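# Lift one staple stick out and set it down upright

## Task

Remove a single stick of staples from the staple box and place it on the table with its legs pointing down, far enough from both the box's tray and its sleeve.

## Robot and tools

Robot: two arms, left_arm and right_arm, each a six-joint arm ending in a two-finger parallel gripper with its own wrist camera. Per the calibration, left_arm's base sits at (-0.024, +0.350, 0) m and right_arm's at (+0.031, -0.281, 0) m, each turned very slightly about z. A camera stand is fixed behind the arms.

Frames. Scene frame: origin at table-top height midway between the nominal bases, +z up, +x out over the table, left_arm on the +y side (image left/right does not match arm names). Fixed cameras and the table use the scene frame. Every hand pose, velocity, target and wrist-camera pose in results is in that arm's own base frame. Motion offsets are taken along the axes of the arm's current Hand target. On a gripper, fingers point along +z and open and close along y; end_effector_position is the point between the pads, roughly 1 cm behind the tips. Reported poses can be off by a few centimetres, more at long reach.

Numbers in a command. One row is always 14 numbers, each in [-1, 1], covering both arms even if one stays still: dx, dy, dz, rx, ry, rz, opening for left_arm, then the same seven for right_arm. The first six per arm are an offset, not a pose: counted from that arm's Hand target as it stands when the action or move begins, along that Hand target's axes. Scale: 1.0 = 0.6 m for dx, dy, dz and 180 degrees for rx, ry, rz, which together form one rotation vector. Repeating an offset moves the arm again. Sending six zeros re-commands the current Hand target. Opening is absolute, not an offset: +1 fully open (0.094 m), -1 closed. A 0 opening is a real command, so resend the current opening to keep a gripper as it is. Each step, commanded orientation is clipped to within 40 degrees of the measured one.

Tools.
execute_actions(actions, cameras): actions is a list of actions; each action is up to 15 rows, one per 1/30 s step; a short action repeats its last row to fill 15 steps. All rows in an action count from the action's start pose, not from the previous row. Images return only for an empty list or when cameras names them; an empty list also shows the scene number, task and otherwise-omitted fields.
move(target, speed, blend, opening_speed, grip_force, blocking, cameras): straight-line path toward one 14-number row, or a list of up to 15 rows, all offsets from the same starting Hand targets. speed in m/s, 0.002 to 2.9, default 0.25 (turns up to twice that in rad/s); one value or one per target. blend in m rounds corners of a list; 0 stops at each. opening_speed: rate of opening change per second on the -1..+1 scale, at least 0.2; use it for gentle closing. grip_force: newtons per pad, 10 to 50, one value or one per arm; it persists; lower values close slowly. blocking=false returns early while the move continues. Paths total at most 10 s and do not avoid obstacles or the other arm. Keep paths away from an arm's own base.
wait(seconds 0 to 10), stop() to brake a running move, zoom_image(camera, region [x0,y0,x1,y1] in pixels, max 504x504) for cam_head_left, cam_head_right, cam_left_wrist or cam_right_wrist (each 896x504), read_manual(section="licences") for licence text only, finished_scene(scene, integer 1 to 2) once the stick rests correctly without the robot; call nothing after it in that reply.

Results. Each gives per-arm end_effector_position and end_effector_quat_wxyz, Hand target (the next offsets' origin), Joint positions (last value = measured finger gap in m), joint torques, grip_measured (opening on the command scale, reads a bit wide when empty), grip_effort_nm (gripper motor effort, negative closing; not pad force), Tool commands, and temperatures. execute_actions also lists positions at some steps. move adds a "move:" line: done, off_target, moving, held or fault, and limits such as paced (pose clipped) or held (steps withheld). Done means within 10 mm and 2 degrees; neither done nor off_target says whether anything is touched. A gripper may rest a few cm short from friction or load; resend the gap as an offset.

Gripping. The fingers go to the opening you write; past first contact, squeeze rises about 1 N per 0.001 then jumps to the force limit. To release, command well above grip_measured. Close slowly on fragile items.

Avoid: dropping the stick or releasing it while moving, anything leaving the table, fast or hard contacts with the table, box or fixed items, arms or grippers touching each other (closing on the other gripper counts as pressing), pressure on wrist camera cables, and sustained pushing or stretched holds that heat motors (MOTOR HOT at 75 °C, fault fold at 90 °C, arm collapse at 100 °C). A blocked arm keeps pushing until you command a target back past it. Loose objects may occasionally be nudged by outside disturbances.

Each tool is called as name(argument=value, ...) on one line, values as JSON.

## Session

execute_actions(actions=[])

zoom_image(camera="cam_head_right", region=[360, 200, 560, 340])

Scene clock: 0.00 s.
left_arm: end_effector_position=(+0.4087, +0.0019, +0.1178) grip_measured=+1.000 grip_effort_nm=n/a end_effector_quat_wxyz=(+0.605, -0.024, +0.794, +0.057) | right_arm: end_effector_position=(+0.4034, -0.0187, +0.1146) grip_measured=+1.000 grip_effort_nm=n/a end_effector_quat_wxyz=(+0.604, +0.053, +0.789, -0.101)
Joint positions: left_arm=[-0.088 1.546 0.4 0.876 -0.205 0.008 0.094] | right_arm=[0.088 1.567 0.381 0.921 0.311 -0.016 0.094]
Joint velocities: within noise
Joint torques (N m): no reading
Motor temperatures (°C): left_arm=[30 34 36 30 31 31 28] | right_arm=[32 37 40 34 29 29 31]
Heat: left arm: 36 °C; right arm: 40 °C.
Hand target: left_arm +0.4101, +0.0019, +0.1216; +0.608, -0.025, +0.791, +0.057 | right_arm +0.4055, -0.0188, +0.1209; +0.611, +0.055, +0.783, -0.101
Tool commands: left_gripper/opening=+1.0 right_gripper/opening=+1.0

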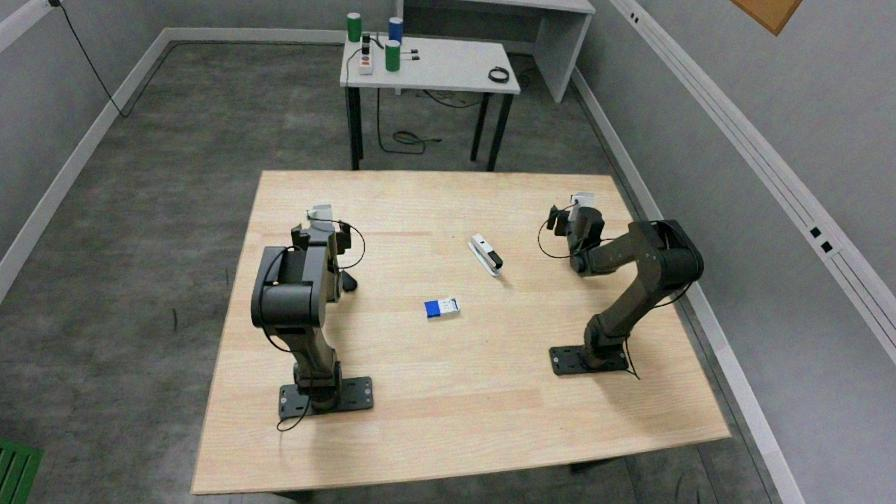

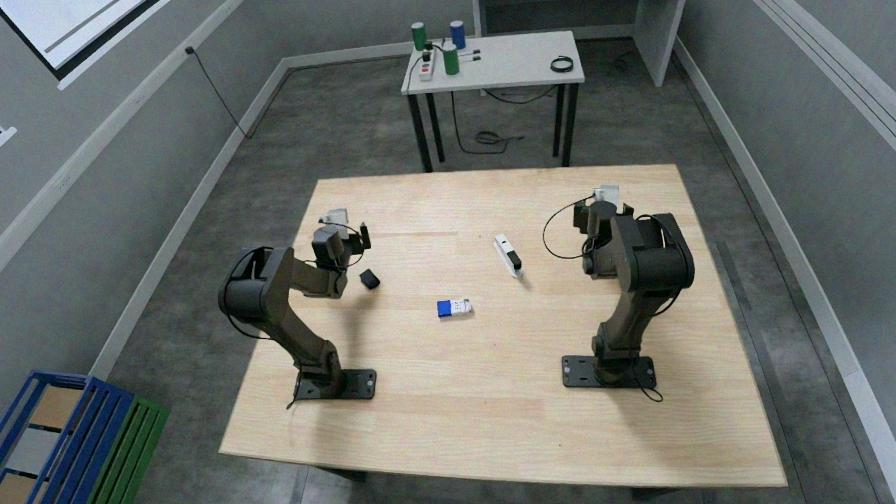

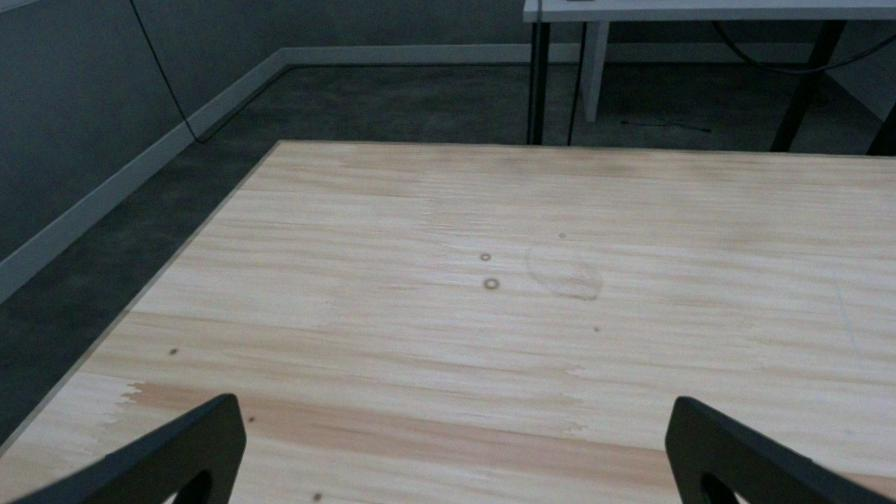

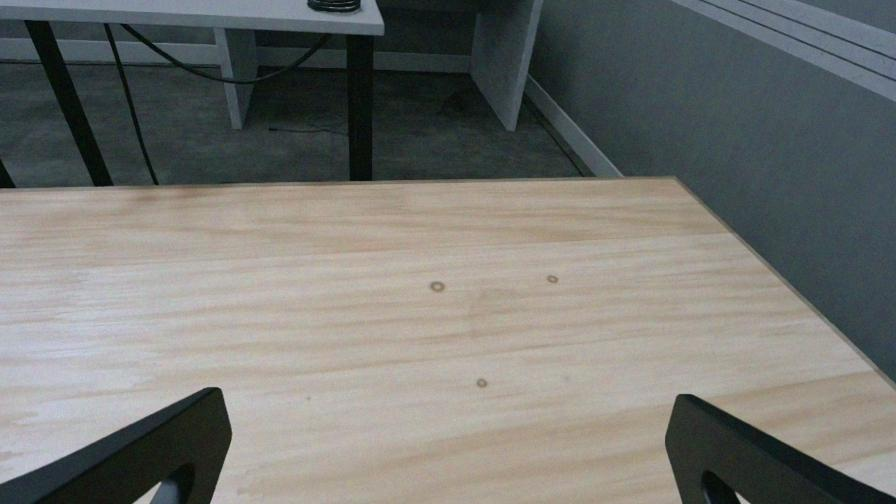

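Scaled by 2.520.

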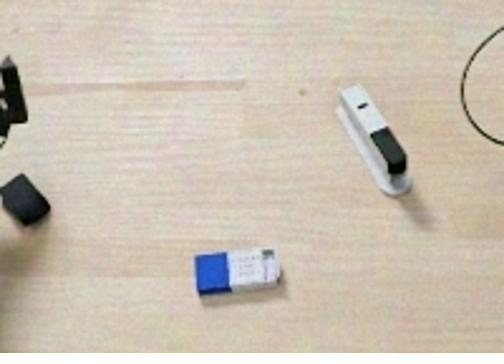

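move(target=[0,0,0,0,0,0,0.4,0.048,0.549,-0.55,-0.3596,0.3032,-0.4894,0.28], speed=0.45, cameras=["cam_right_wrist"])

Scene clock: 8.13 s.
left_arm: end_effector_position=(+0.4087, +0.0019, +0.1178) grip_measured=+0.401 grip_effort_nm=-0.08 end_effector_quat_wxyz=(+0.605, -0.024, +0.794, +0.057) | right_arm: end_effector_position=(+0.1547, +0.3713, +0.1384) grip_measured=+0.282 grip_effort_nm=-0.10 end_effector_quat_wxyz=(+0.003, +0.712, -0.702, +0.036)
Joint positions: left_arm=[-0.088 1.546 0.4 0.876 -0.205 0.008 0.066] | right_arm=[1.202 2.143 2.094 -1.555 0.063 -0.382 0.06]
Joint torques (N m): left_arm=[0.01 -5.24 5.85 1.42 -0.04 0] | right_arm=[-0.17 -9.59 7.17 0.27 -0.08 -0.09]
Heat: left arm: 37 °C; right arm: 40 °C.
Hand target: left_arm +0.4101, +0.0019, +0.1216; +0.608, -0.025, +0.791, +0.057 | right_arm +0.1549, +0.3750, +0.1401; +0.049, +0.712, -0.699, +0.049
Off the commanded pose: left_arm 0.004 m, 1 deg | right_arm 0.004 m, 6 deg.
joint sent to its limit (right arm) — joint 4 (wrist pitch), lower limit. The joint targets are off in orientation, not in position.
move: off_target (right_arm)
Images, in order (width x height): cam_right_wrist 896x504.

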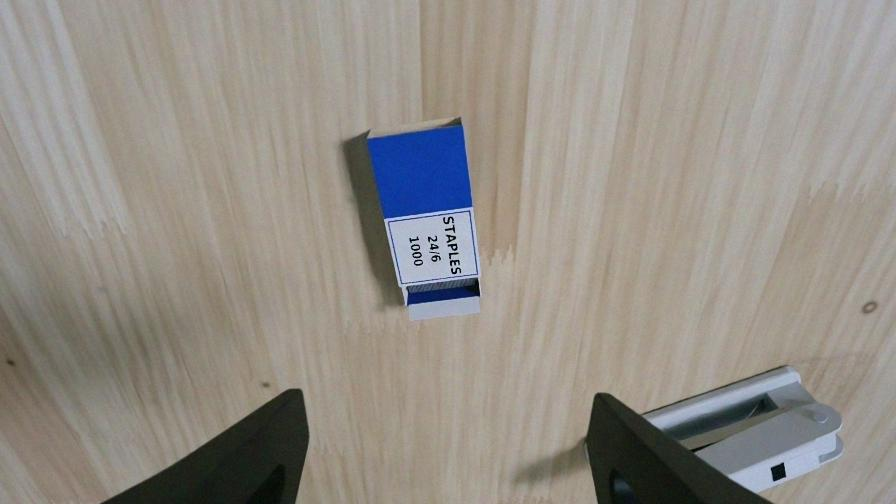

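move(target=[0,0,0,0,0,0,0.4,-0.044,0.0095,0.157,0.005,0,-0.035,0.28], speed=0.25, cameras=["cam_right_wrist"])

Scene clock: 13.27 s.
left_arm: end_effector_position=(+0.4087, +0.0019, +0.1178) grip_measured=+0.401 grip_effort_nm=-0.08 end_effector_quat_wxyz=(+0.605, -0.024, +0.794, +0.057) | right_arm: end_effector_position=(+0.1482, +0.3831, +0.0413) grip_measured=+0.282 grip_effort_nm=-0.10 end_effector_quat_wxyz=(+0.055, +0.746, -0.662, +0.056)
Joint positions: left_arm=[-0.088 1.546 0.4 0.876 -0.205 0.008 0.066] | right_arm=[1.227 2.301 1.955 -1.37 0.063 -0.458 0.06]
Joint torques (N m): left_arm=[0.05 -5.24 5.83 1.43 -0.06 0.01] | right_arm=[0.23 -11.7 5.76 0.24 0.02 -0.1]
Heat: left arm: 37 °C; right arm: 40 °C.
Hand target: left_arm +0.4101, +0.0019, +0.1216; +0.608, -0.025, +0.791, +0.057 | right_arm +0.1489, +0.3880, +0.0433; +0.046, +0.750, -0.658, +0.052
Off the commanded pose: left_arm 0.004 m, 1 deg | right_arm 0.005 m, 1 deg.
move: done
Images, in order (width x height): cam_right_wrist 896x504.

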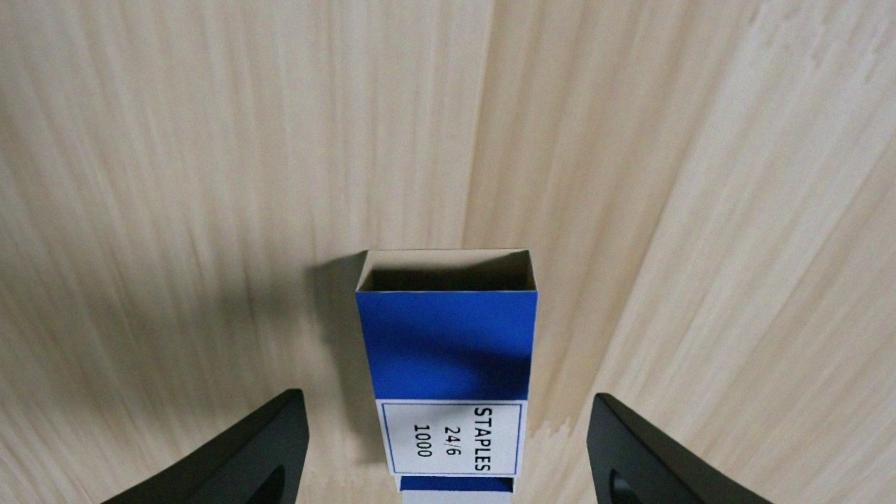

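move(target=[[0,0,0,0,0,0,0.4,-0.0135,0,0.048,0,0,0,0.28],[0,0,0,0,0,0,0.4,-0.0135,0,0.048,0,0,0,-0.3]], speed=0.08, grip_force=[15,25], opening_speed=0.35, cameras=["cam_right_wrist"])

Scene clock: 17.83 s.
left_arm: end_effector_position=(+0.4087, +0.0019, +0.1178) grip_measured=+0.401 grip_effort_nm=-0.08 end_effector_quat_wxyz=(+0.605, -0.024, +0.794, +0.057) | right_arm: end_effector_position=(+0.1510, +0.3910, +0.0215) grip_measured=-0.216 grip_effort_nm=-0.50 end_effector_quat_wxyz=(+0.041, +0.746, -0.663, +0.051)
Joint positions: left_arm=[-0.088 1.546 0.4 0.876 -0.205 0.008 0.066] | right_arm=[1.227 2.317 1.908 -1.277 0.063 -0.458 0.037]
Joint torques (N m): left_arm=[0.03 -5.26 5.81 1.44 -0.05 0] | right_arm=[0.64 -10.48 5.03 0.32 0.02 -0.06]
Motor temperatures (°C): left_arm=[30 35 37 35 31 31 28] | right_arm=[32 39 40 34 29 29 31]
Heat: left arm: 37 °C; right arm: 40 °C.
Hand target: left_arm +0.4101, +0.0019, +0.1216; +0.608, -0.025, +0.791, +0.057 | right_arm +0.1484, +0.3919, +0.0136; +0.046, +0.750, -0.658, +0.052
Off the commanded pose: left_arm 0.004 m, 1 deg | right_arm 0.008 m, 1 deg.
grip_force (N): 15, 25
move: done
Images, in order (width x height): cam_right_wrist 896x504.

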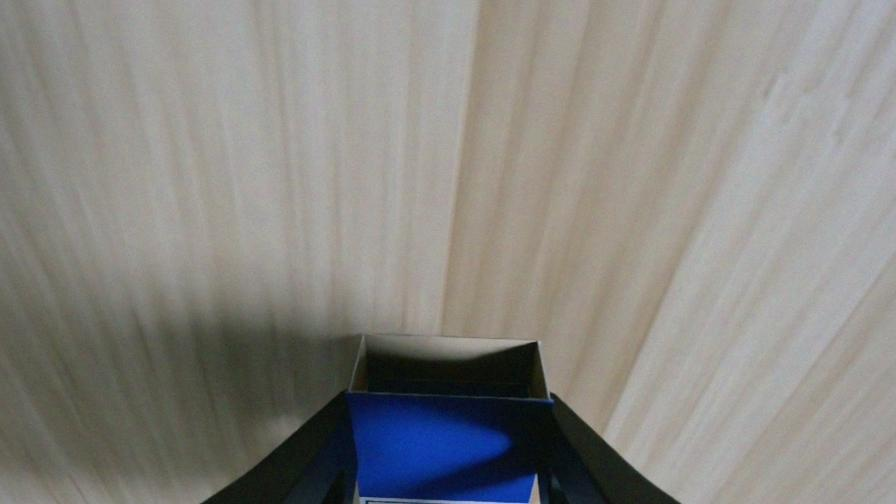

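move(target=[[0,0,0,0,0,0,0.28,0.0104,0,-0.0743,0,0,0,-0.3],[0,0,0,0,0,0,0.28,0.0448,-0.322,-0.0713,-0.0975,0,0.696,-0.3]], speed=[0.1,0.3], blend=[0.015,0], cameras=["cam_right_wrist","cam_head_right"])

Scene clock: 31.97 s.
left_arm: end_effector_position=(+0.4087, +0.0019, +0.1178) grip_measured=+0.281 grip_effort_nm=-0.08 end_effector_quat_wxyz=(+0.605, -0.024, +0.794, +0.057) | right_arm: end_effector_position=(+0.3412, +0.3952, +0.0642) grip_measured=-0.218 grip_effort_nm=-0.56 end_effector_quat_wxyz=(-0.034, +0.248, +0.965, +0.074)
Joint positions: left_arm=[-0.088 1.546 0.4 0.876 -0.205 0.008 0.06] | right_arm=[0.812 2.697 2.78 -1.556 -0.131 1.321 0.037]
Joint torques (N m): left_arm=[0.08 -5.23 5.83 1.43 -0.04 0] | right_arm=[-0.25 -11.99 7.19 0.58 -0.14 0.09]
Heat: left arm: 37 °C; right arm: 41 °C.
Hand target: left_arm +0.4101, +0.0019, +0.1216; +0.608, -0.025, +0.791, +0.057 | right_arm +0.3427, +0.3964, +0.0596; -0.068, +0.250, +0.966, +0.017
Off the commanded pose: left_arm 0.004 m, 1 deg | right_arm 0.005 m, 8 deg.
joint sent to its limit (right arm) — joint 4 (wrist pitch), lower limit. The joint targets are off in orientation, not in position.
grip_force (N): 15, 25
move: off_target (right_arm); blend cut to 0 m at target 1
Images, in order (width x height): cam_head_right 896x504, cam_right_wrist 896x504.

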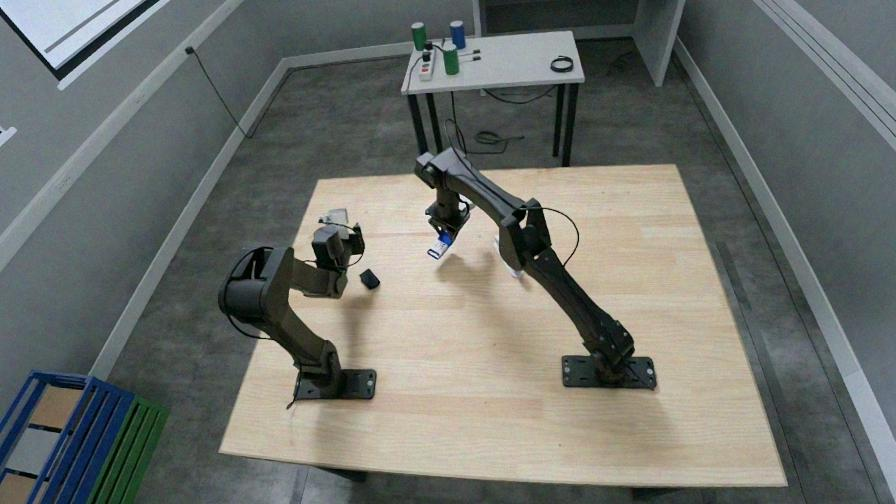

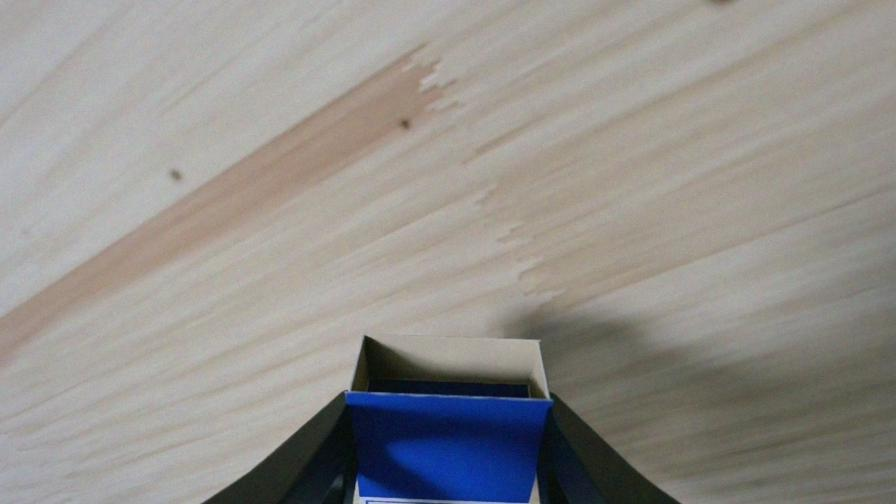

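move(target=[0,0,0,0,0,0,0.28,-0.0083,0,0.0594,0,0,0,-0.3], speed=0.08, cameras=["cam_right_wrist","cam_head_right"])

Scene clock: 33.87 s.
left_arm: end_effector_position=(+0.4087, +0.0019, +0.1178) grip_measured=+0.281 grip_effort_nm=-0.08 end_effector_quat_wxyz=(+0.605, -0.024, +0.794, +0.057) | right_arm: end_effector_position=(+0.3410, +0.3951, +0.0267) grip_measured=-0.218 grip_effort_nm=-0.56 end_effector_quat_wxyz=(-0.048, +0.250, +0.966, +0.050)
Joint positions: left_arm=[-0.088 1.546 0.4 0.876 -0.205 0.008 0.06] | right_arm=[0.812 2.792 2.818 -1.556 -0.131 1.322 0.037]
Joint torques (N m): left_arm=[0.01 -5.3 5.82 1.43 -0.04 -0.01] | right_arm=[-0.2 -12.46 7.41 0.44 -0.13 0.01]
Heat: left arm: 37 °C; right arm: 41 °C.
Hand target: left_arm +0.4101, +0.0019, +0.1216; +0.608, -0.025, +0.791, +0.057 | right_arm +0.3426, +0.3964, +0.0237; -0.068, +0.250, +0.966, +0.017
Off the commanded pose: left_arm 0.004 m, 1 deg | right_arm 0.004 m, 4 deg.
joint sent to its limit (right arm) — joint 4 (wrist pitch), lower limit. The joint targets are off in orientation, not in position.
grip_force (N): 15, 25
move: off_target (right_arm)
Images, in order (width x height): cam_head_right 896x504, cam_right_wrist 896x504.

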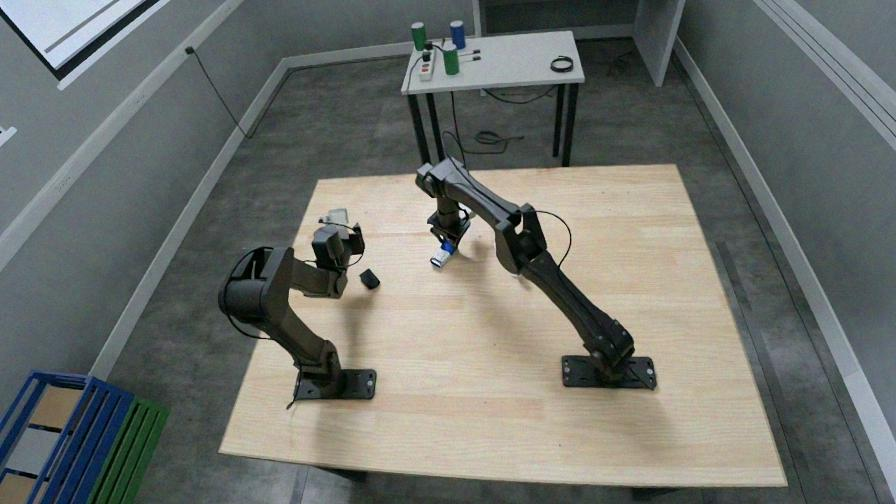

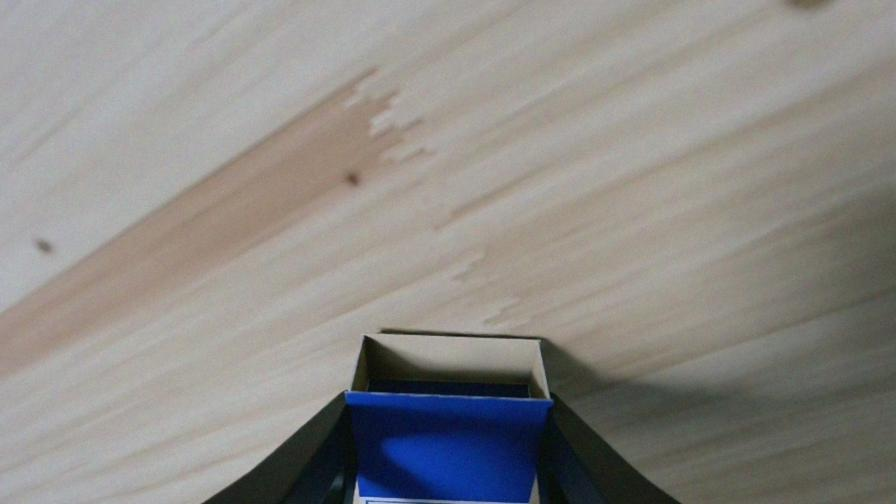

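move(target=[0.117,-0.3207,-0.2488,0.206,0.128,0.0859,0.28,-0.001,0,0.0067,0,0,0,-0.3], speed=0.3, cameras=["cam_left_wrist","cam_right_wrist"])

Scene clock: 38.43 s.
left_arm: end_effector_position=(+0.2649, -0.1979, +0.0705) grip_measured=+0.281 grip_effort_nm=-0.08 end_effector_quat_wxyz=(+0.399, +0.262, +0.871, -0.115) | right_arm: end_effector_position=(+0.3413, +0.3957, +0.0252) grip_measured=-0.218 grip_effort_nm=-0.56 end_effector_quat_wxyz=(-0.048, +0.250, +0.966, +0.050)
Joint positions: left_arm=[-0.695 1.208 0.425 0.064 -0.093 -0.069 0.06] | right_arm=[0.812 2.798 2.825 -1.556 -0.132 1.322 0.037]
Joint torques (N m): left_arm=[-0.38 -2.52 9.51 1.14 0.01 -0.06] | right_arm=[-0.21 -12.18 7.32 0.45 -0.11 0]
Heat: left arm: 37 °C; right arm: 41 °C.
Hand target: left_arm +0.2695, -0.2050, +0.0800; +0.404, +0.261, +0.868, -0.122 | right_arm +0.3427, +0.3964, +0.0195; -0.068, +0.250, +0.966, +0.017
Off the commanded pose: left_arm 0.013 m, 1 deg | right_arm 0.006 m, 4 deg.
joint sent to its limit (right arm) — joint 4 (wrist pitch), lower limit. The joint targets are off in orientation, not in position.
grip_force (N): 15, 25
move: off_target (left_arm, right_arm)
Images, in order (width x height): cam_left_wrist 896x504, cam_right_wrist 896x504.

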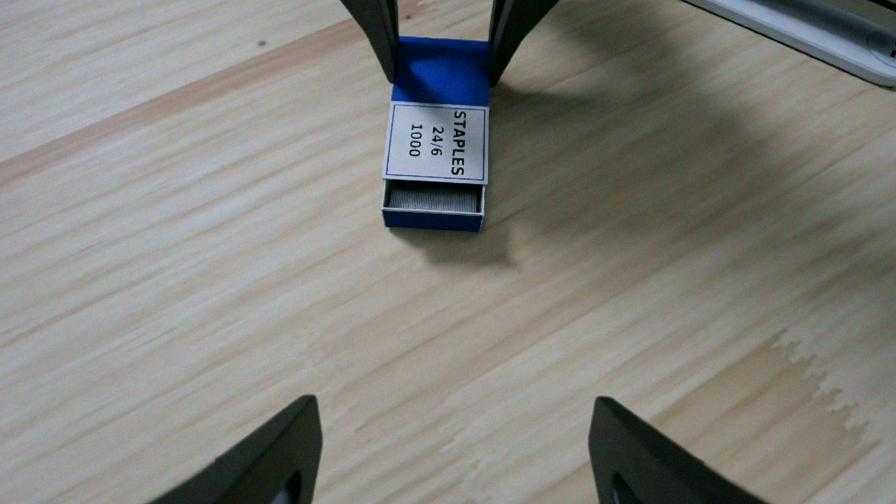

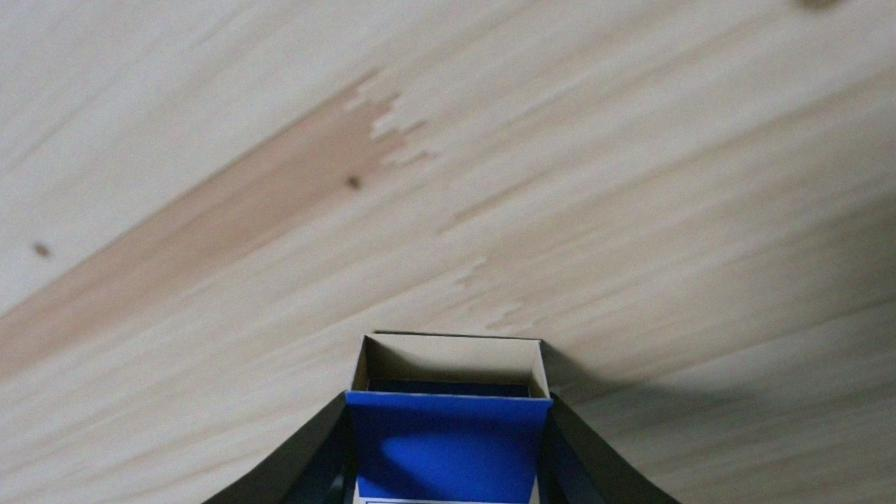

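move(target=[-0.01,0.01,0.107,0,0,0,0.28,0,0,0,0,0,0,-0.3], speed=0.12, cameras=["cam_left_wrist"])

Scene clock: 42.67 s.
left_arm: end_effector_position=(+0.3064, -0.2233, +0.0344) grip_measured=+0.281 grip_effort_nm=-0.08 end_effector_quat_wxyz=(+0.391, +0.263, +0.874, -0.117) | right_arm: end_effector_position=(+0.3413, +0.3957, +0.0252) grip_measured=-0.218 grip_effort_nm=-0.56 end_effector_quat_wxyz=(-0.048, +0.250, +0.966, +0.050)
Joint positions: left_arm=[-0.66 1.559 0.519 0.309 -0.057 -0.049 0.06] | right_arm=[0.812 2.798 2.825 -1.556 -0.132 1.322 0.037]
Joint torques (N m): left_arm=[0.58 -4.23 8.36 1.28 0.02 0.07] | right_arm=[-0.24 -12.16 7.35 0.44 -0.11 0.02]
Heat: left arm: 38 °C; right arm: 41 °C.
Hand target: left_arm +0.3171, -0.2292, +0.0434; +0.405, +0.261, +0.868, -0.122 | right_arm +0.3427, +0.3964, +0.0195; -0.068, +0.250, +0.966, +0.017
Off the commanded pose: left_arm 0.015 m, 2 deg | right_arm 0.006 m, 4 deg.
joint sent to its limit (right arm) — joint 4 (wrist pitch), lower limit. The joint targets are off in orientation, not in position.
grip_force (N): 15, 25
move: off_target (left_arm, right_arm)
Images, in order (width x height): cam_left_wrist 896x504.

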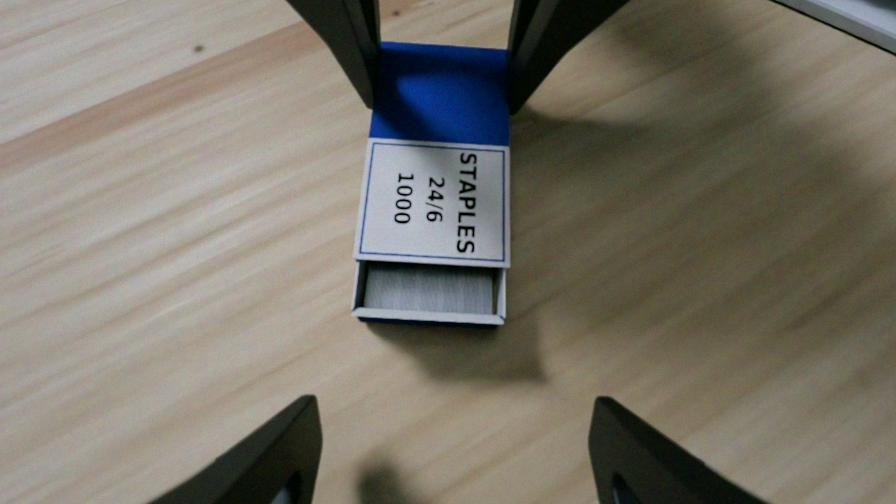

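move(target=[0.0093,0.0082,0.0382,0,0,0,0.28,0,0,0,0,0,0,-0.3], speed=0.06, cameras=["cam_left_wrist"])

Scene clock: 45.00 s.
left_arm: end_effector_position=(+0.3251, -0.2303, +0.0229) grip_measured=+0.281 grip_effort_nm=-0.08 end_effector_quat_wxyz=(+0.402, +0.261, +0.869, -0.120) | right_arm: end_effector_position=(+0.3413, +0.3957, +0.0252) grip_measured=-0.218 grip_effort_nm=-0.56 end_effector_quat_wxyz=(-0.048, +0.250, +0.966, +0.050)
Joint positions: left_arm=[-0.638 1.679 0.55 0.425 -0.042 -0.035 0.06] | right_arm=[0.812 2.798 2.825 -1.556 -0.132 1.322 0.037]
Joint torques (N m): left_arm=[0.65 -4.56 7.2 1.22 0.06 0.05] | right_arm=[-0.25 -12.18 7.35 0.44 -0.12 0.01]
Heat: left arm: 39 °C; right arm: 42 °C.
Hand target: left_arm +0.3315, -0.2327, +0.0244; +0.405, +0.261, +0.868, -0.122 | right_arm +0.3427, +0.3964, +0.0195; -0.068, +0.250, +0.966, +0.017
Off the commanded pose: left_arm 0.007 m, 0 deg | right_arm 0.006 m, 4 deg.
joint sent to its limit (right arm) — joint 4 (wrist pitch), lower limit. The joint targets are off in orientation, not in position.
grip_force (N): 15, 25
move: off_target (right_arm)
Images, in order (width x height): cam_left_wrist 896x504.

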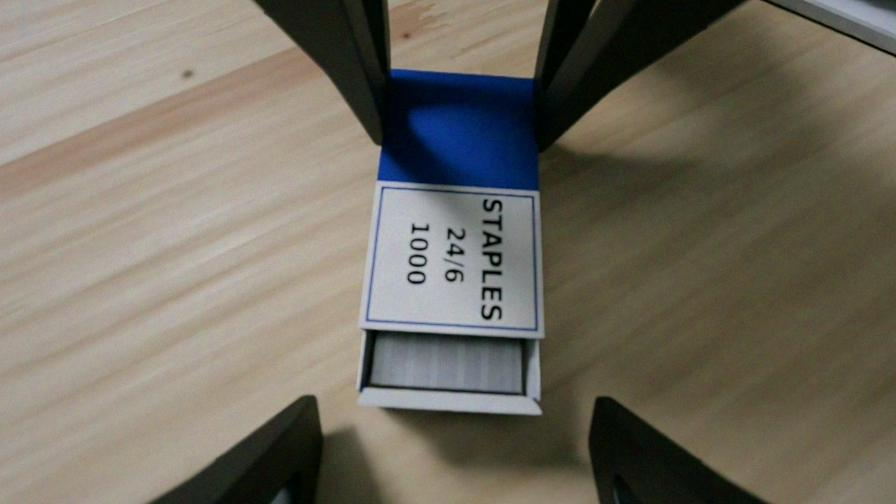

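move(target=[[-0.0005,0,0.0083,0,0,0,0.28,0,0,0,0,0,0,-0.3],[-0.0005,0,0.0083,0,0,0,-0.35,0,0,0,0,0,0,-0.3]], speed=0.05, grip_force=[18,25], opening_speed=0.3, cameras=["cam_left_wrist"])

Scene clock: 49.27 s.
left_arm: end_effector_position=(+0.3303, -0.2338, +0.0231) grip_measured=-0.198 grip_effort_nm=-0.45 end_effector_quat_wxyz=(+0.409, +0.261, +0.866, -0.122) | right_arm: end_effector_position=(+0.3412, +0.3956, +0.0252) grip_measured=-0.218 grip_effort_nm=-0.56 end_effector_quat_wxyz=(-0.048, +0.250, +0.966, +0.050)
Joint positions: left_arm=[-0.637 1.703 0.562 0.45 -0.041 -0.032 0.038] | right_arm=[0.812 2.798 2.825 -1.557 -0.132 1.322 0.037]
Joint torques (N m): left_arm=[0.62 -4.62 7.21 1.13 0.04 0.04] | right_arm=[-0.2 -12.18 7.35 0.44 -0.12 0.01]
Heat: left arm: 38 °C; right arm: 42 °C.
Hand target: left_arm +0.3349, -0.2350, +0.0216; +0.405, +0.261, +0.868, -0.122 | right_arm +0.3426, +0.3964, +0.0195; -0.068, +0.250, +0.966, +0.017
Off the commanded pose: left_arm 0.005 m, 1 deg | right_arm 0.006 m, 4 deg.
joint sent to its limit (right arm) — joint 4 (wrist pitch), lower limit. The joint targets are off in orientation, not in position.
grip_force (N): 18, 25
move: off_target (right_arm)
Images, in order (width x height): cam_left_wrist 896x504.

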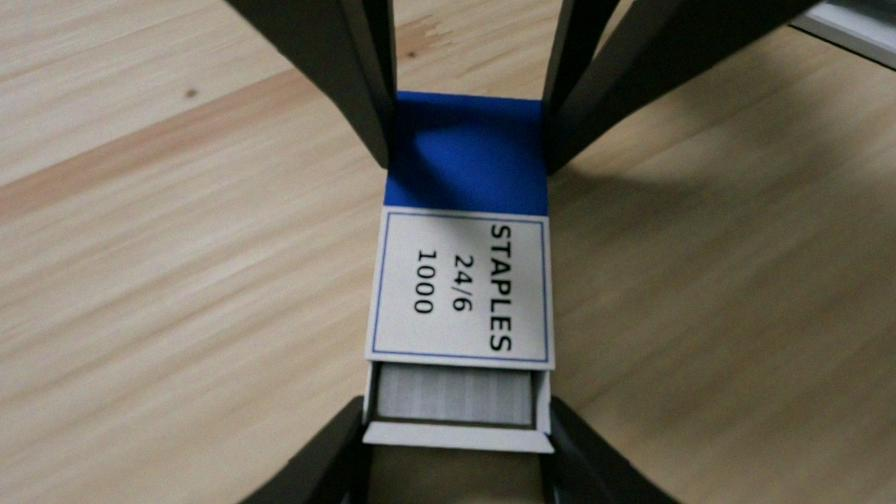

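move(target=[0.0483,0,-0.0575,0,0,0,-0.35,0,0,0,0,0,0,-0.3], speed=0.07, cameras=["cam_left_wrist"])

Scene clock: 50.97 s.
left_arm: end_effector_position=(+0.3057, -0.2156, +0.0257) grip_measured=-0.198 grip_effort_nm=-0.45 end_effector_quat_wxyz=(+0.414, +0.260, +0.863, -0.124) | right_arm: end_effector_position=(+0.3303, +0.4021, +0.0256) grip_measured=-0.218 grip_effort_nm=-0.56 end_effector_quat_wxyz=(-0.071, +0.248, +0.965, +0.056)
Joint positions: left_arm=[-0.637 1.59 0.434 0.479 -0.041 -0.032 0.038] | right_arm=[0.82 2.8 2.825 -1.566 -0.179 1.325 0.037]
Joint torques (N m): left_arm=[-0.12 -6.8 3.04 1.06 -0.03 -0.02] | right_arm=[-1.07 -12.33 7.21 0.54 0.29 -0.02]
Heat: left arm: 38 °C; right arm: 42 °C.
Hand target: left_arm +0.2973, -0.2102, +0.0216; +0.405, +0.261, +0.868, -0.122 | right_arm +0.3426, +0.3965, +0.0196; -0.068, +0.250, +0.966, +0.017
Off the commanded pose: left_arm 0.011 m, 1 deg | right_arm 0.015 m, 4 deg.
joint read past its limit (right arm) — joint 4 (wrist pitch), lower limit.
joint sent to its limit (right arm) — joint 4 (wrist pitch), lower limit. The joint targets are off in orientation, not in position.
grip_force (N): 18, 25
move: off_target (left_arm, right_arm)
Images, in order (width x height): cam_left_wrist 896x504.

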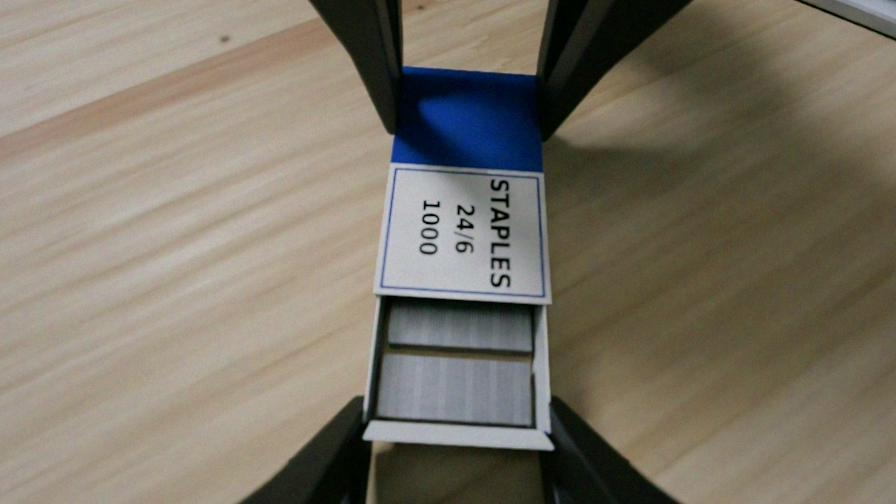

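move(target=[0.035,0,-0.042,0,0,0,-0.35,0,0,0,0,0,0,-0.3], speed=0.07, cameras=["cam_left_wrist"])

zoom_image(camera="cam_left_wrist", region=[340, 200, 580, 470])

Scene clock: 52.77 s.
left_arm: end_effector_position=(+0.2775, -0.1960, +0.0256) grip_measured=-0.198 grip_effort_nm=-0.45 end_effector_quat_wxyz=(+0.413, +0.261, +0.864, -0.124) | right_arm: end_effector_position=(+0.3301, +0.4021, +0.0256) grip_measured=-0.219 grip_effort_nm=-0.56 end_effector_quat_wxyz=(-0.072, +0.248, +0.964, +0.055)
Joint positions: left_arm=[-0.641 1.449 0.309 0.46 -0.043 -0.034 0.038] | right_arm=[0.82 2.8 2.825 -1.567 -0.179 1.326 0.037]
Joint torques (N m): left_arm=[-0.5 -5.38 3.45 1.08 -0.08 -0.05] | right_arm=[-1.07 -12.37 7.19 0.54 0.27 -0.02]
Heat: left arm: 38 °C; right arm: 42 °C.
Hand target: left_arm +0.2699, -0.1920, +0.0216; +0.405, +0.261, +0.868, -0.122 | right_arm +0.3425, +0.3965, +0.0196; -0.068, +0.250, +0.966, +0.017
Off the commanded pose: left_arm 0.009 m, 1 deg | right_arm 0.015 m, 4 deg.
joint read past its limit (right arm) — joint 4 (wrist pitch), lower limit.
joint sent to its limit (right arm) — joint 4 (wrist pitch), lower limit. The joint targets are off in orientation, not in position.
grip_force (N): 18, 25
move: off_target (right_arm)
Images, in order (width x height): cam_left_wrist 896x504.

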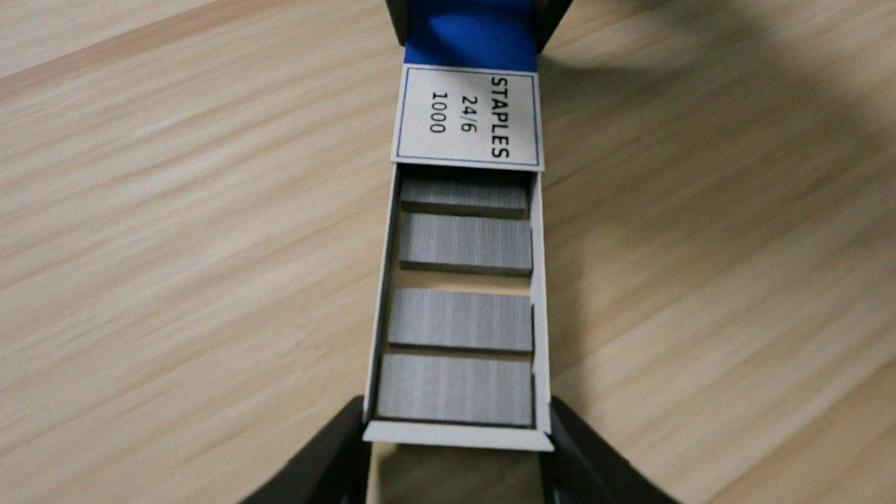

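Scaled by 1.867.

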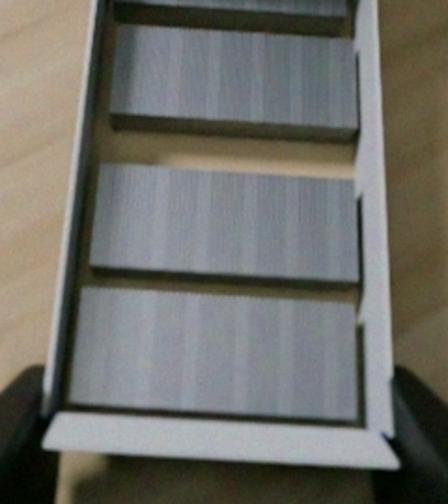

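move(target=[[-0.0143,0.0015,0.0067,0,0,0,-0.35,0.0237,-0.002,-0.0067,0,0,0,-0.3],[-0.0143,0.0015,0.0067,0,0,0,0.28,0.0237,-0.002,-0.0067,0,0,0,0.2],[0,0,-0.1,0,0,0,0.28,0.05,0,-0.2,0,0,0,0.2],[-0.164,0,-0.034,-0.2135,0.219,-0.4572,0.28,-0.181,-0.539,-0.278,0,0,0,0.2]], speed=[0.05,0.1,0.15,0.3], blend=[0,0,0.03,0], opening_speed=0.8, cameras=["cam_left_wrist","cam_head_right"])

zoom_image(camera="cam_left_wrist", region=[300, 150, 700, 400])

Scene clock: 75.40 s.
left_arm: end_effector_position=(+0.3049, -0.2175, +0.1081) grip_measured=+0.279 grip_effort_nm=0.06 end_effector_quat_wxyz=(+0.001, -0.456, +0.890, +0.000) | right_arm: end_effector_position=(+0.3027, +0.0523, +0.1610) grip_measured=+0.198 grip_effort_nm=0.12 end_effector_quat_wxyz=(-0.061, +0.257, +0.964, +0.024)
Joint positions: left_arm=[-0.623 1.969 1.716 -1.317 -0.001 -1.57 0.06] | right_arm=[0.115 1.804 1.7 -1.563 -0.09 0.631 0.056]
Joint torques (N m): left_arm=[0.46 -7.68 9.11 -0.08 -0.03 -0.08] | right_arm=[0.01 -10.3 4.83 0.21 0.02 -0.09]
Motor temperatures (°C): left_arm=[30 35 38 35 31 31 28] | right_arm=[32 45 41 33 29 29 31]
Heat: left arm: 38 °C; right arm: 45 °C.
Hand target: left_arm +0.3096, -0.2183, +0.1101; +0.000, -0.462, +0.887, +0.001 | right_arm +0.2998, +0.0504, +0.1698; -0.068, +0.250, +0.966, +0.017
Off the commanded pose: left_arm 0.005 m, 1 deg | right_arm 0.010 m, 1 deg.
joint sent to its limit (right arm) — joint 4 (wrist pitch), lower limit. The joint targets are off in orientation, not in position.
grip_force (N): 18, 25
move: done; target 2's new opening was sent with right_arm's hand 0.003 m and 4 deg from that target
Images, in order (width x height): cam_head_right 896x504, cam_left_wrist 896x504.

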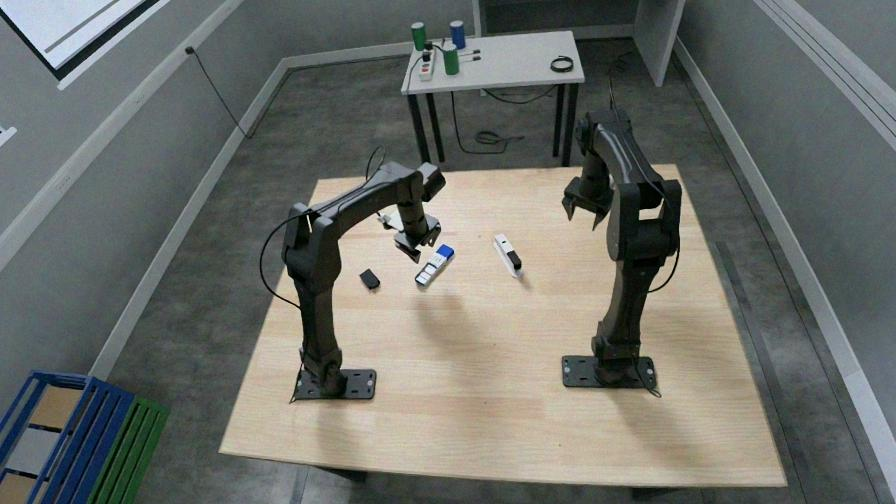

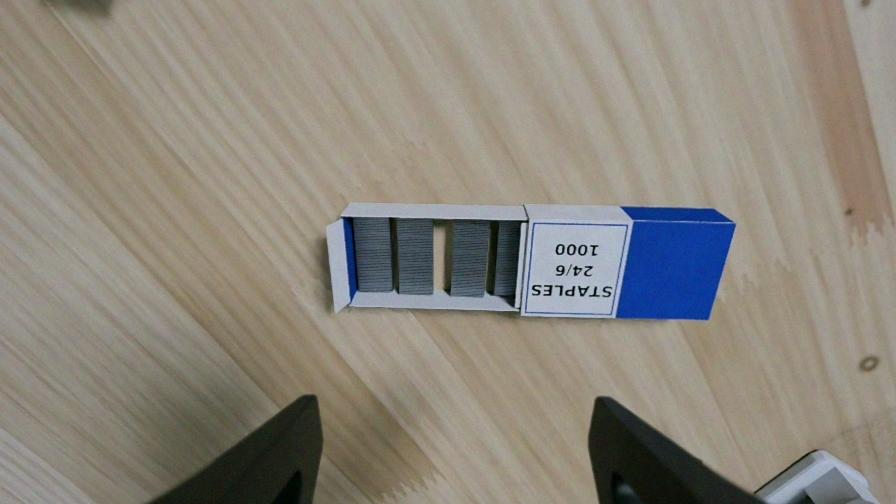

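Scaled by 1.260.

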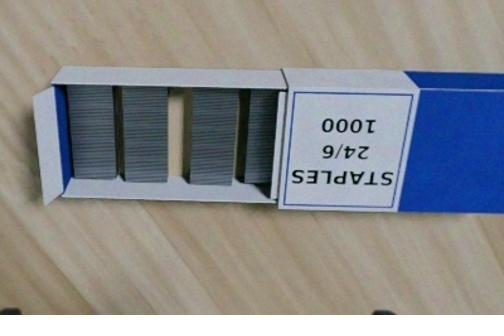

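move(target=[0.0132,-0.0158,0.115,0,0,0,-0.97,0,0,0,0,0,0,0.2], speed=0.12, cameras=["cam_left_wrist"])

Scene clock: 89.83 s.
left_arm: end_effector_position=(+0.3173, -0.2305, +0.0490) grip_measured=-0.961 grip_effort_nm=-0.44 end_effector_quat_wxyz=(+0.004, -0.462, +0.887, -0.009) | right_arm: end_effector_position=(+0.3027, +0.0523, +0.1610) grip_measured=+0.198 grip_effort_nm=0.12 end_effector_quat_wxyz=(-0.061, +0.256, +0.964, +0.024)
Joint positions: left_arm=[-0.631 2.047 1.592 -1.096 0 -1.591 0.002] | right_arm=[0.115 1.804 1.7 -1.563 -0.09 0.63 0.056]
Joint torques (N m): left_arm=[-0.46 -8.58 4.79 0.13 -0.02 -0.06] | right_arm=[-0.01 -10.4 4.85 0.21 0.02 -0.09]
Heat: left arm: 39 °C; right arm: 42 °C.
Hand target: left_arm +0.3129, -0.2303, +0.0411; +0.000, -0.461, +0.887, +0.000 | right_arm +0.2998, +0.0504, +0.1698; -0.068, +0.250, +0.966, +0.017
Off the commanded pose: left_arm 0.009 m, 1 deg | right_arm 0.009 m, 1 deg.
joint sent to its limit (right arm) — joint 4 (wrist pitch), lower limit. The joint targets are off in orientation, not in position.
grip_force (N): 18, 25
move: done
Images, in order (width x height): cam_left_wrist 896x504.

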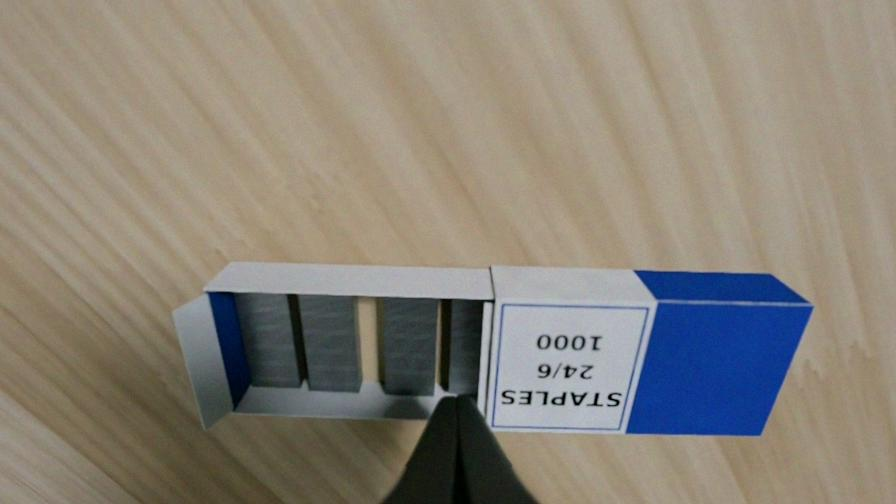

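move(target=[0.0,0.0217,0.012,0,0,0,-0.97,0,0,0,0,0,0,0.2], speed=0.06, cameras=["cam_left_wrist"])

Scene clock: 92.03 s.
left_arm: end_effector_position=(+0.3061, -0.2223, +0.0291) grip_measured=-0.961 grip_effort_nm=-0.45 end_effector_quat_wxyz=(-0.003, -0.462, +0.887, +0.006) | right_arm: end_effector_position=(+0.3027, +0.0523, +0.1610) grip_measured=+0.198 grip_effort_nm=0.12 end_effector_quat_wxyz=(-0.061, +0.256, +0.964, +0.024)
Joint positions: left_arm=[-0.631 2.045 1.508 -1.047 0 -1.591 0.002] | right_arm=[0.115 1.804 1.7 -1.563 -0.09 0.63 0.056]
Joint torques (N m): left_arm=[-0.59 -11.63 4.05 0.08 -0.02 -0.05] | right_arm=[0.01 -10.33 4.86 0.22 0.02 -0.1]
Heat: left arm: 39 °C; right arm: 42 °C.
Hand target: left_arm +0.3022, -0.2228, +0.0339; +0.000, -0.461, +0.887, +0.000 | right_arm +0.2998, +0.0504, +0.1698; -0.068, +0.250, +0.966, +0.017
Off the commanded pose: left_arm 0.006 m, 1 deg | right_arm 0.009 m, 1 deg.
joint sent to its limit (right arm) — joint 4 (wrist pitch), lower limit. The joint targets are off in orientation, not in position.
grip_force (N): 18, 25
move: done
Images, in order (width x height): cam_left_wrist 896x504.

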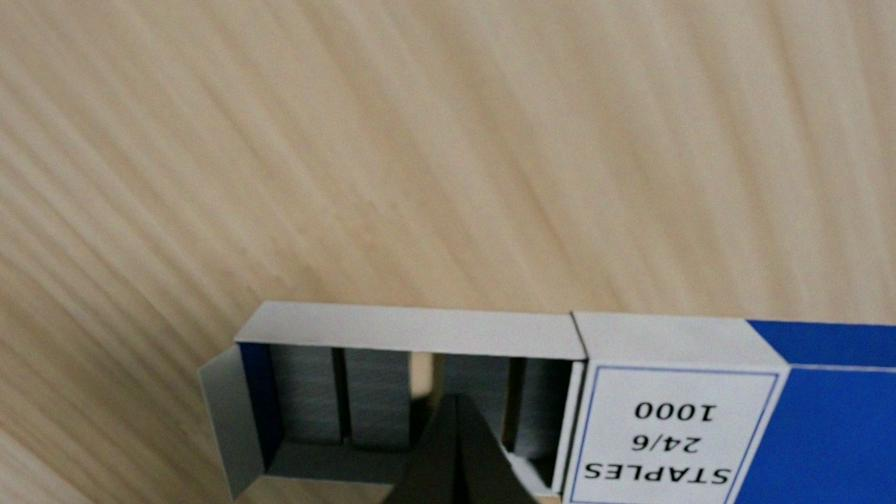

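move(target=[0.0,0,0.012,0,0,0,-0.97,0,0,0,0,0,0,0.2], speed=0.03, cameras=["cam_left_wrist"])

Scene clock: 94.30 s.
left_arm: end_effector_position=(+0.3063, -0.2225, +0.0282) grip_measured=-0.961 grip_effort_nm=-0.45 end_effector_quat_wxyz=(-0.001, -0.462, +0.887, +0.003) | right_arm: end_effector_position=(+0.3027, +0.0523, +0.1610) grip_measured=+0.198 grip_effort_nm=0.12 end_effector_quat_wxyz=(-0.061, +0.256, +0.964, +0.024)
Joint positions: left_arm=[-0.631 2.04 1.497 -1.033 0 -1.592 0.002] | right_arm=[0.115 1.804 1.7 -1.563 -0.09 0.63 0.056]
Joint torques (N m): left_arm=[-0.59 -10.41 3.44 0.2 -0.01 -0.06] | right_arm=[0.01 -10.33 4.86 0.21 0.02 -0.1]
Heat: left arm: 39 °C; right arm: 42 °C.
Hand target: left_arm +0.3022, -0.2227, +0.0266; +0.000, -0.462, +0.887, +0.001 | right_arm +0.2998, +0.0504, +0.1698; -0.068, +0.250, +0.966, +0.017
Off the commanded pose: left_arm 0.004 m, 0 deg | right_arm 0.009 m, 1 deg.
joint sent to its limit (right arm) — joint 4 (wrist pitch), lower limit. The joint targets are off in orientation, not in position.
grip_force (N): 18, 25
move: done
Images, in order (width x height): cam_left_wrist 896x504.

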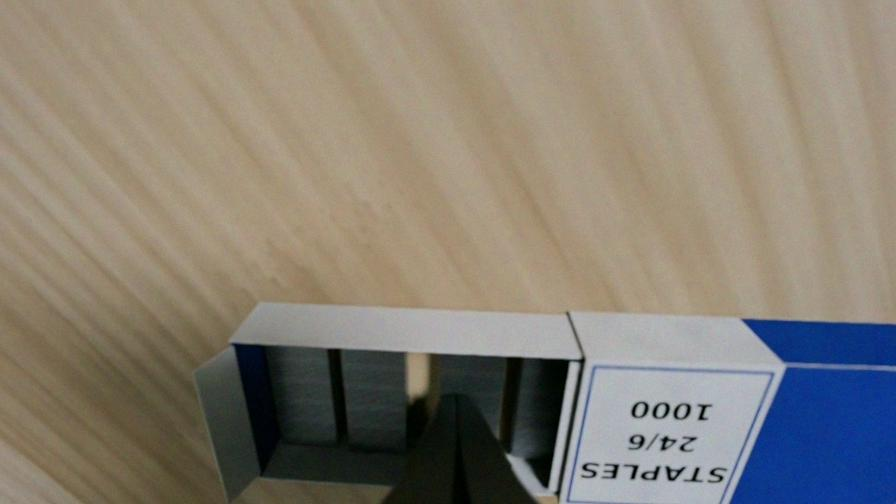

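move(target=[0.0,0,0.01,0,0,0,-0.97,0,0,0,0,0,0,0.2], speed=0.03, cameras=["cam_left_wrist"])

Scene clock: 95.47 s.
left_arm: end_effector_position=(+0.3063, -0.2225, +0.0278) grip_measured=-0.961 grip_effort_nm=-0.45 end_effector_quat_wxyz=(+0.000, -0.462, +0.887, +0.000) | right_arm: end_effector_position=(+0.3027, +0.0523, +0.1610) grip_measured=+0.198 grip_effort_nm=0.11 end_effector_quat_wxyz=(-0.061, +0.256, +0.964, +0.024)
Joint positions: left_arm=[-0.631 2.035 1.488 -1.023 0 -1.592 0.002] | right_arm=[0.115 1.804 1.7 -1.563 -0.09 0.63 0.056]
Joint torques (N m): left_arm=[-0.57 -9.35 3.11 0.32 -0.01 -0.05] | right_arm=[-0.03 -10.32 4.83 0.21 0.02 -0.1]
Heat: left arm: 39 °C; right arm: 42 °C.
Hand target: left_arm +0.3022, -0.2227, +0.0207; +0.000, -0.462, +0.887, +0.001 | right_arm +0.2998, +0.0504, +0.1698; -0.068, +0.250, +0.966, +0.017
Off the commanded pose: left_arm 0.008 m, 0 deg | right_arm 0.009 m, 1 deg.
joint sent to its limit (right arm) — joint 4 (wrist pitch), lower limit. The joint targets are off in orientation, not in position.
grip_force (N): 18, 25
move: done
Images, in order (width x height): cam_left_wrist 896x504.

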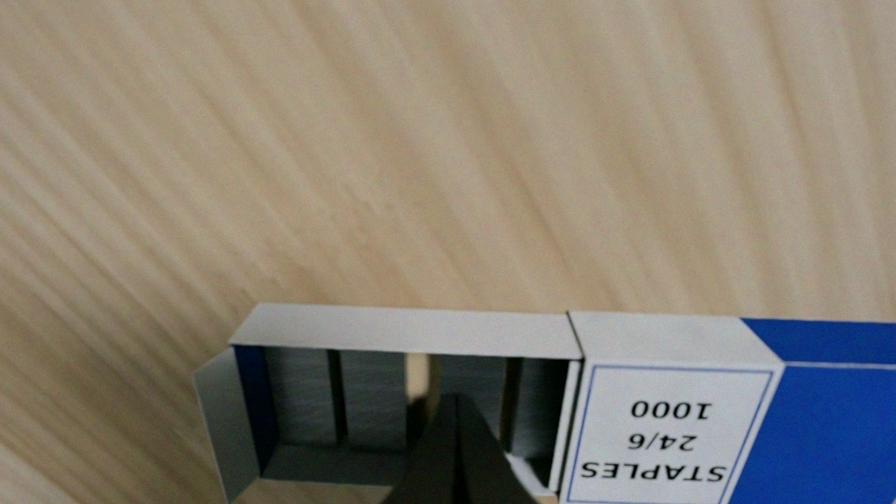

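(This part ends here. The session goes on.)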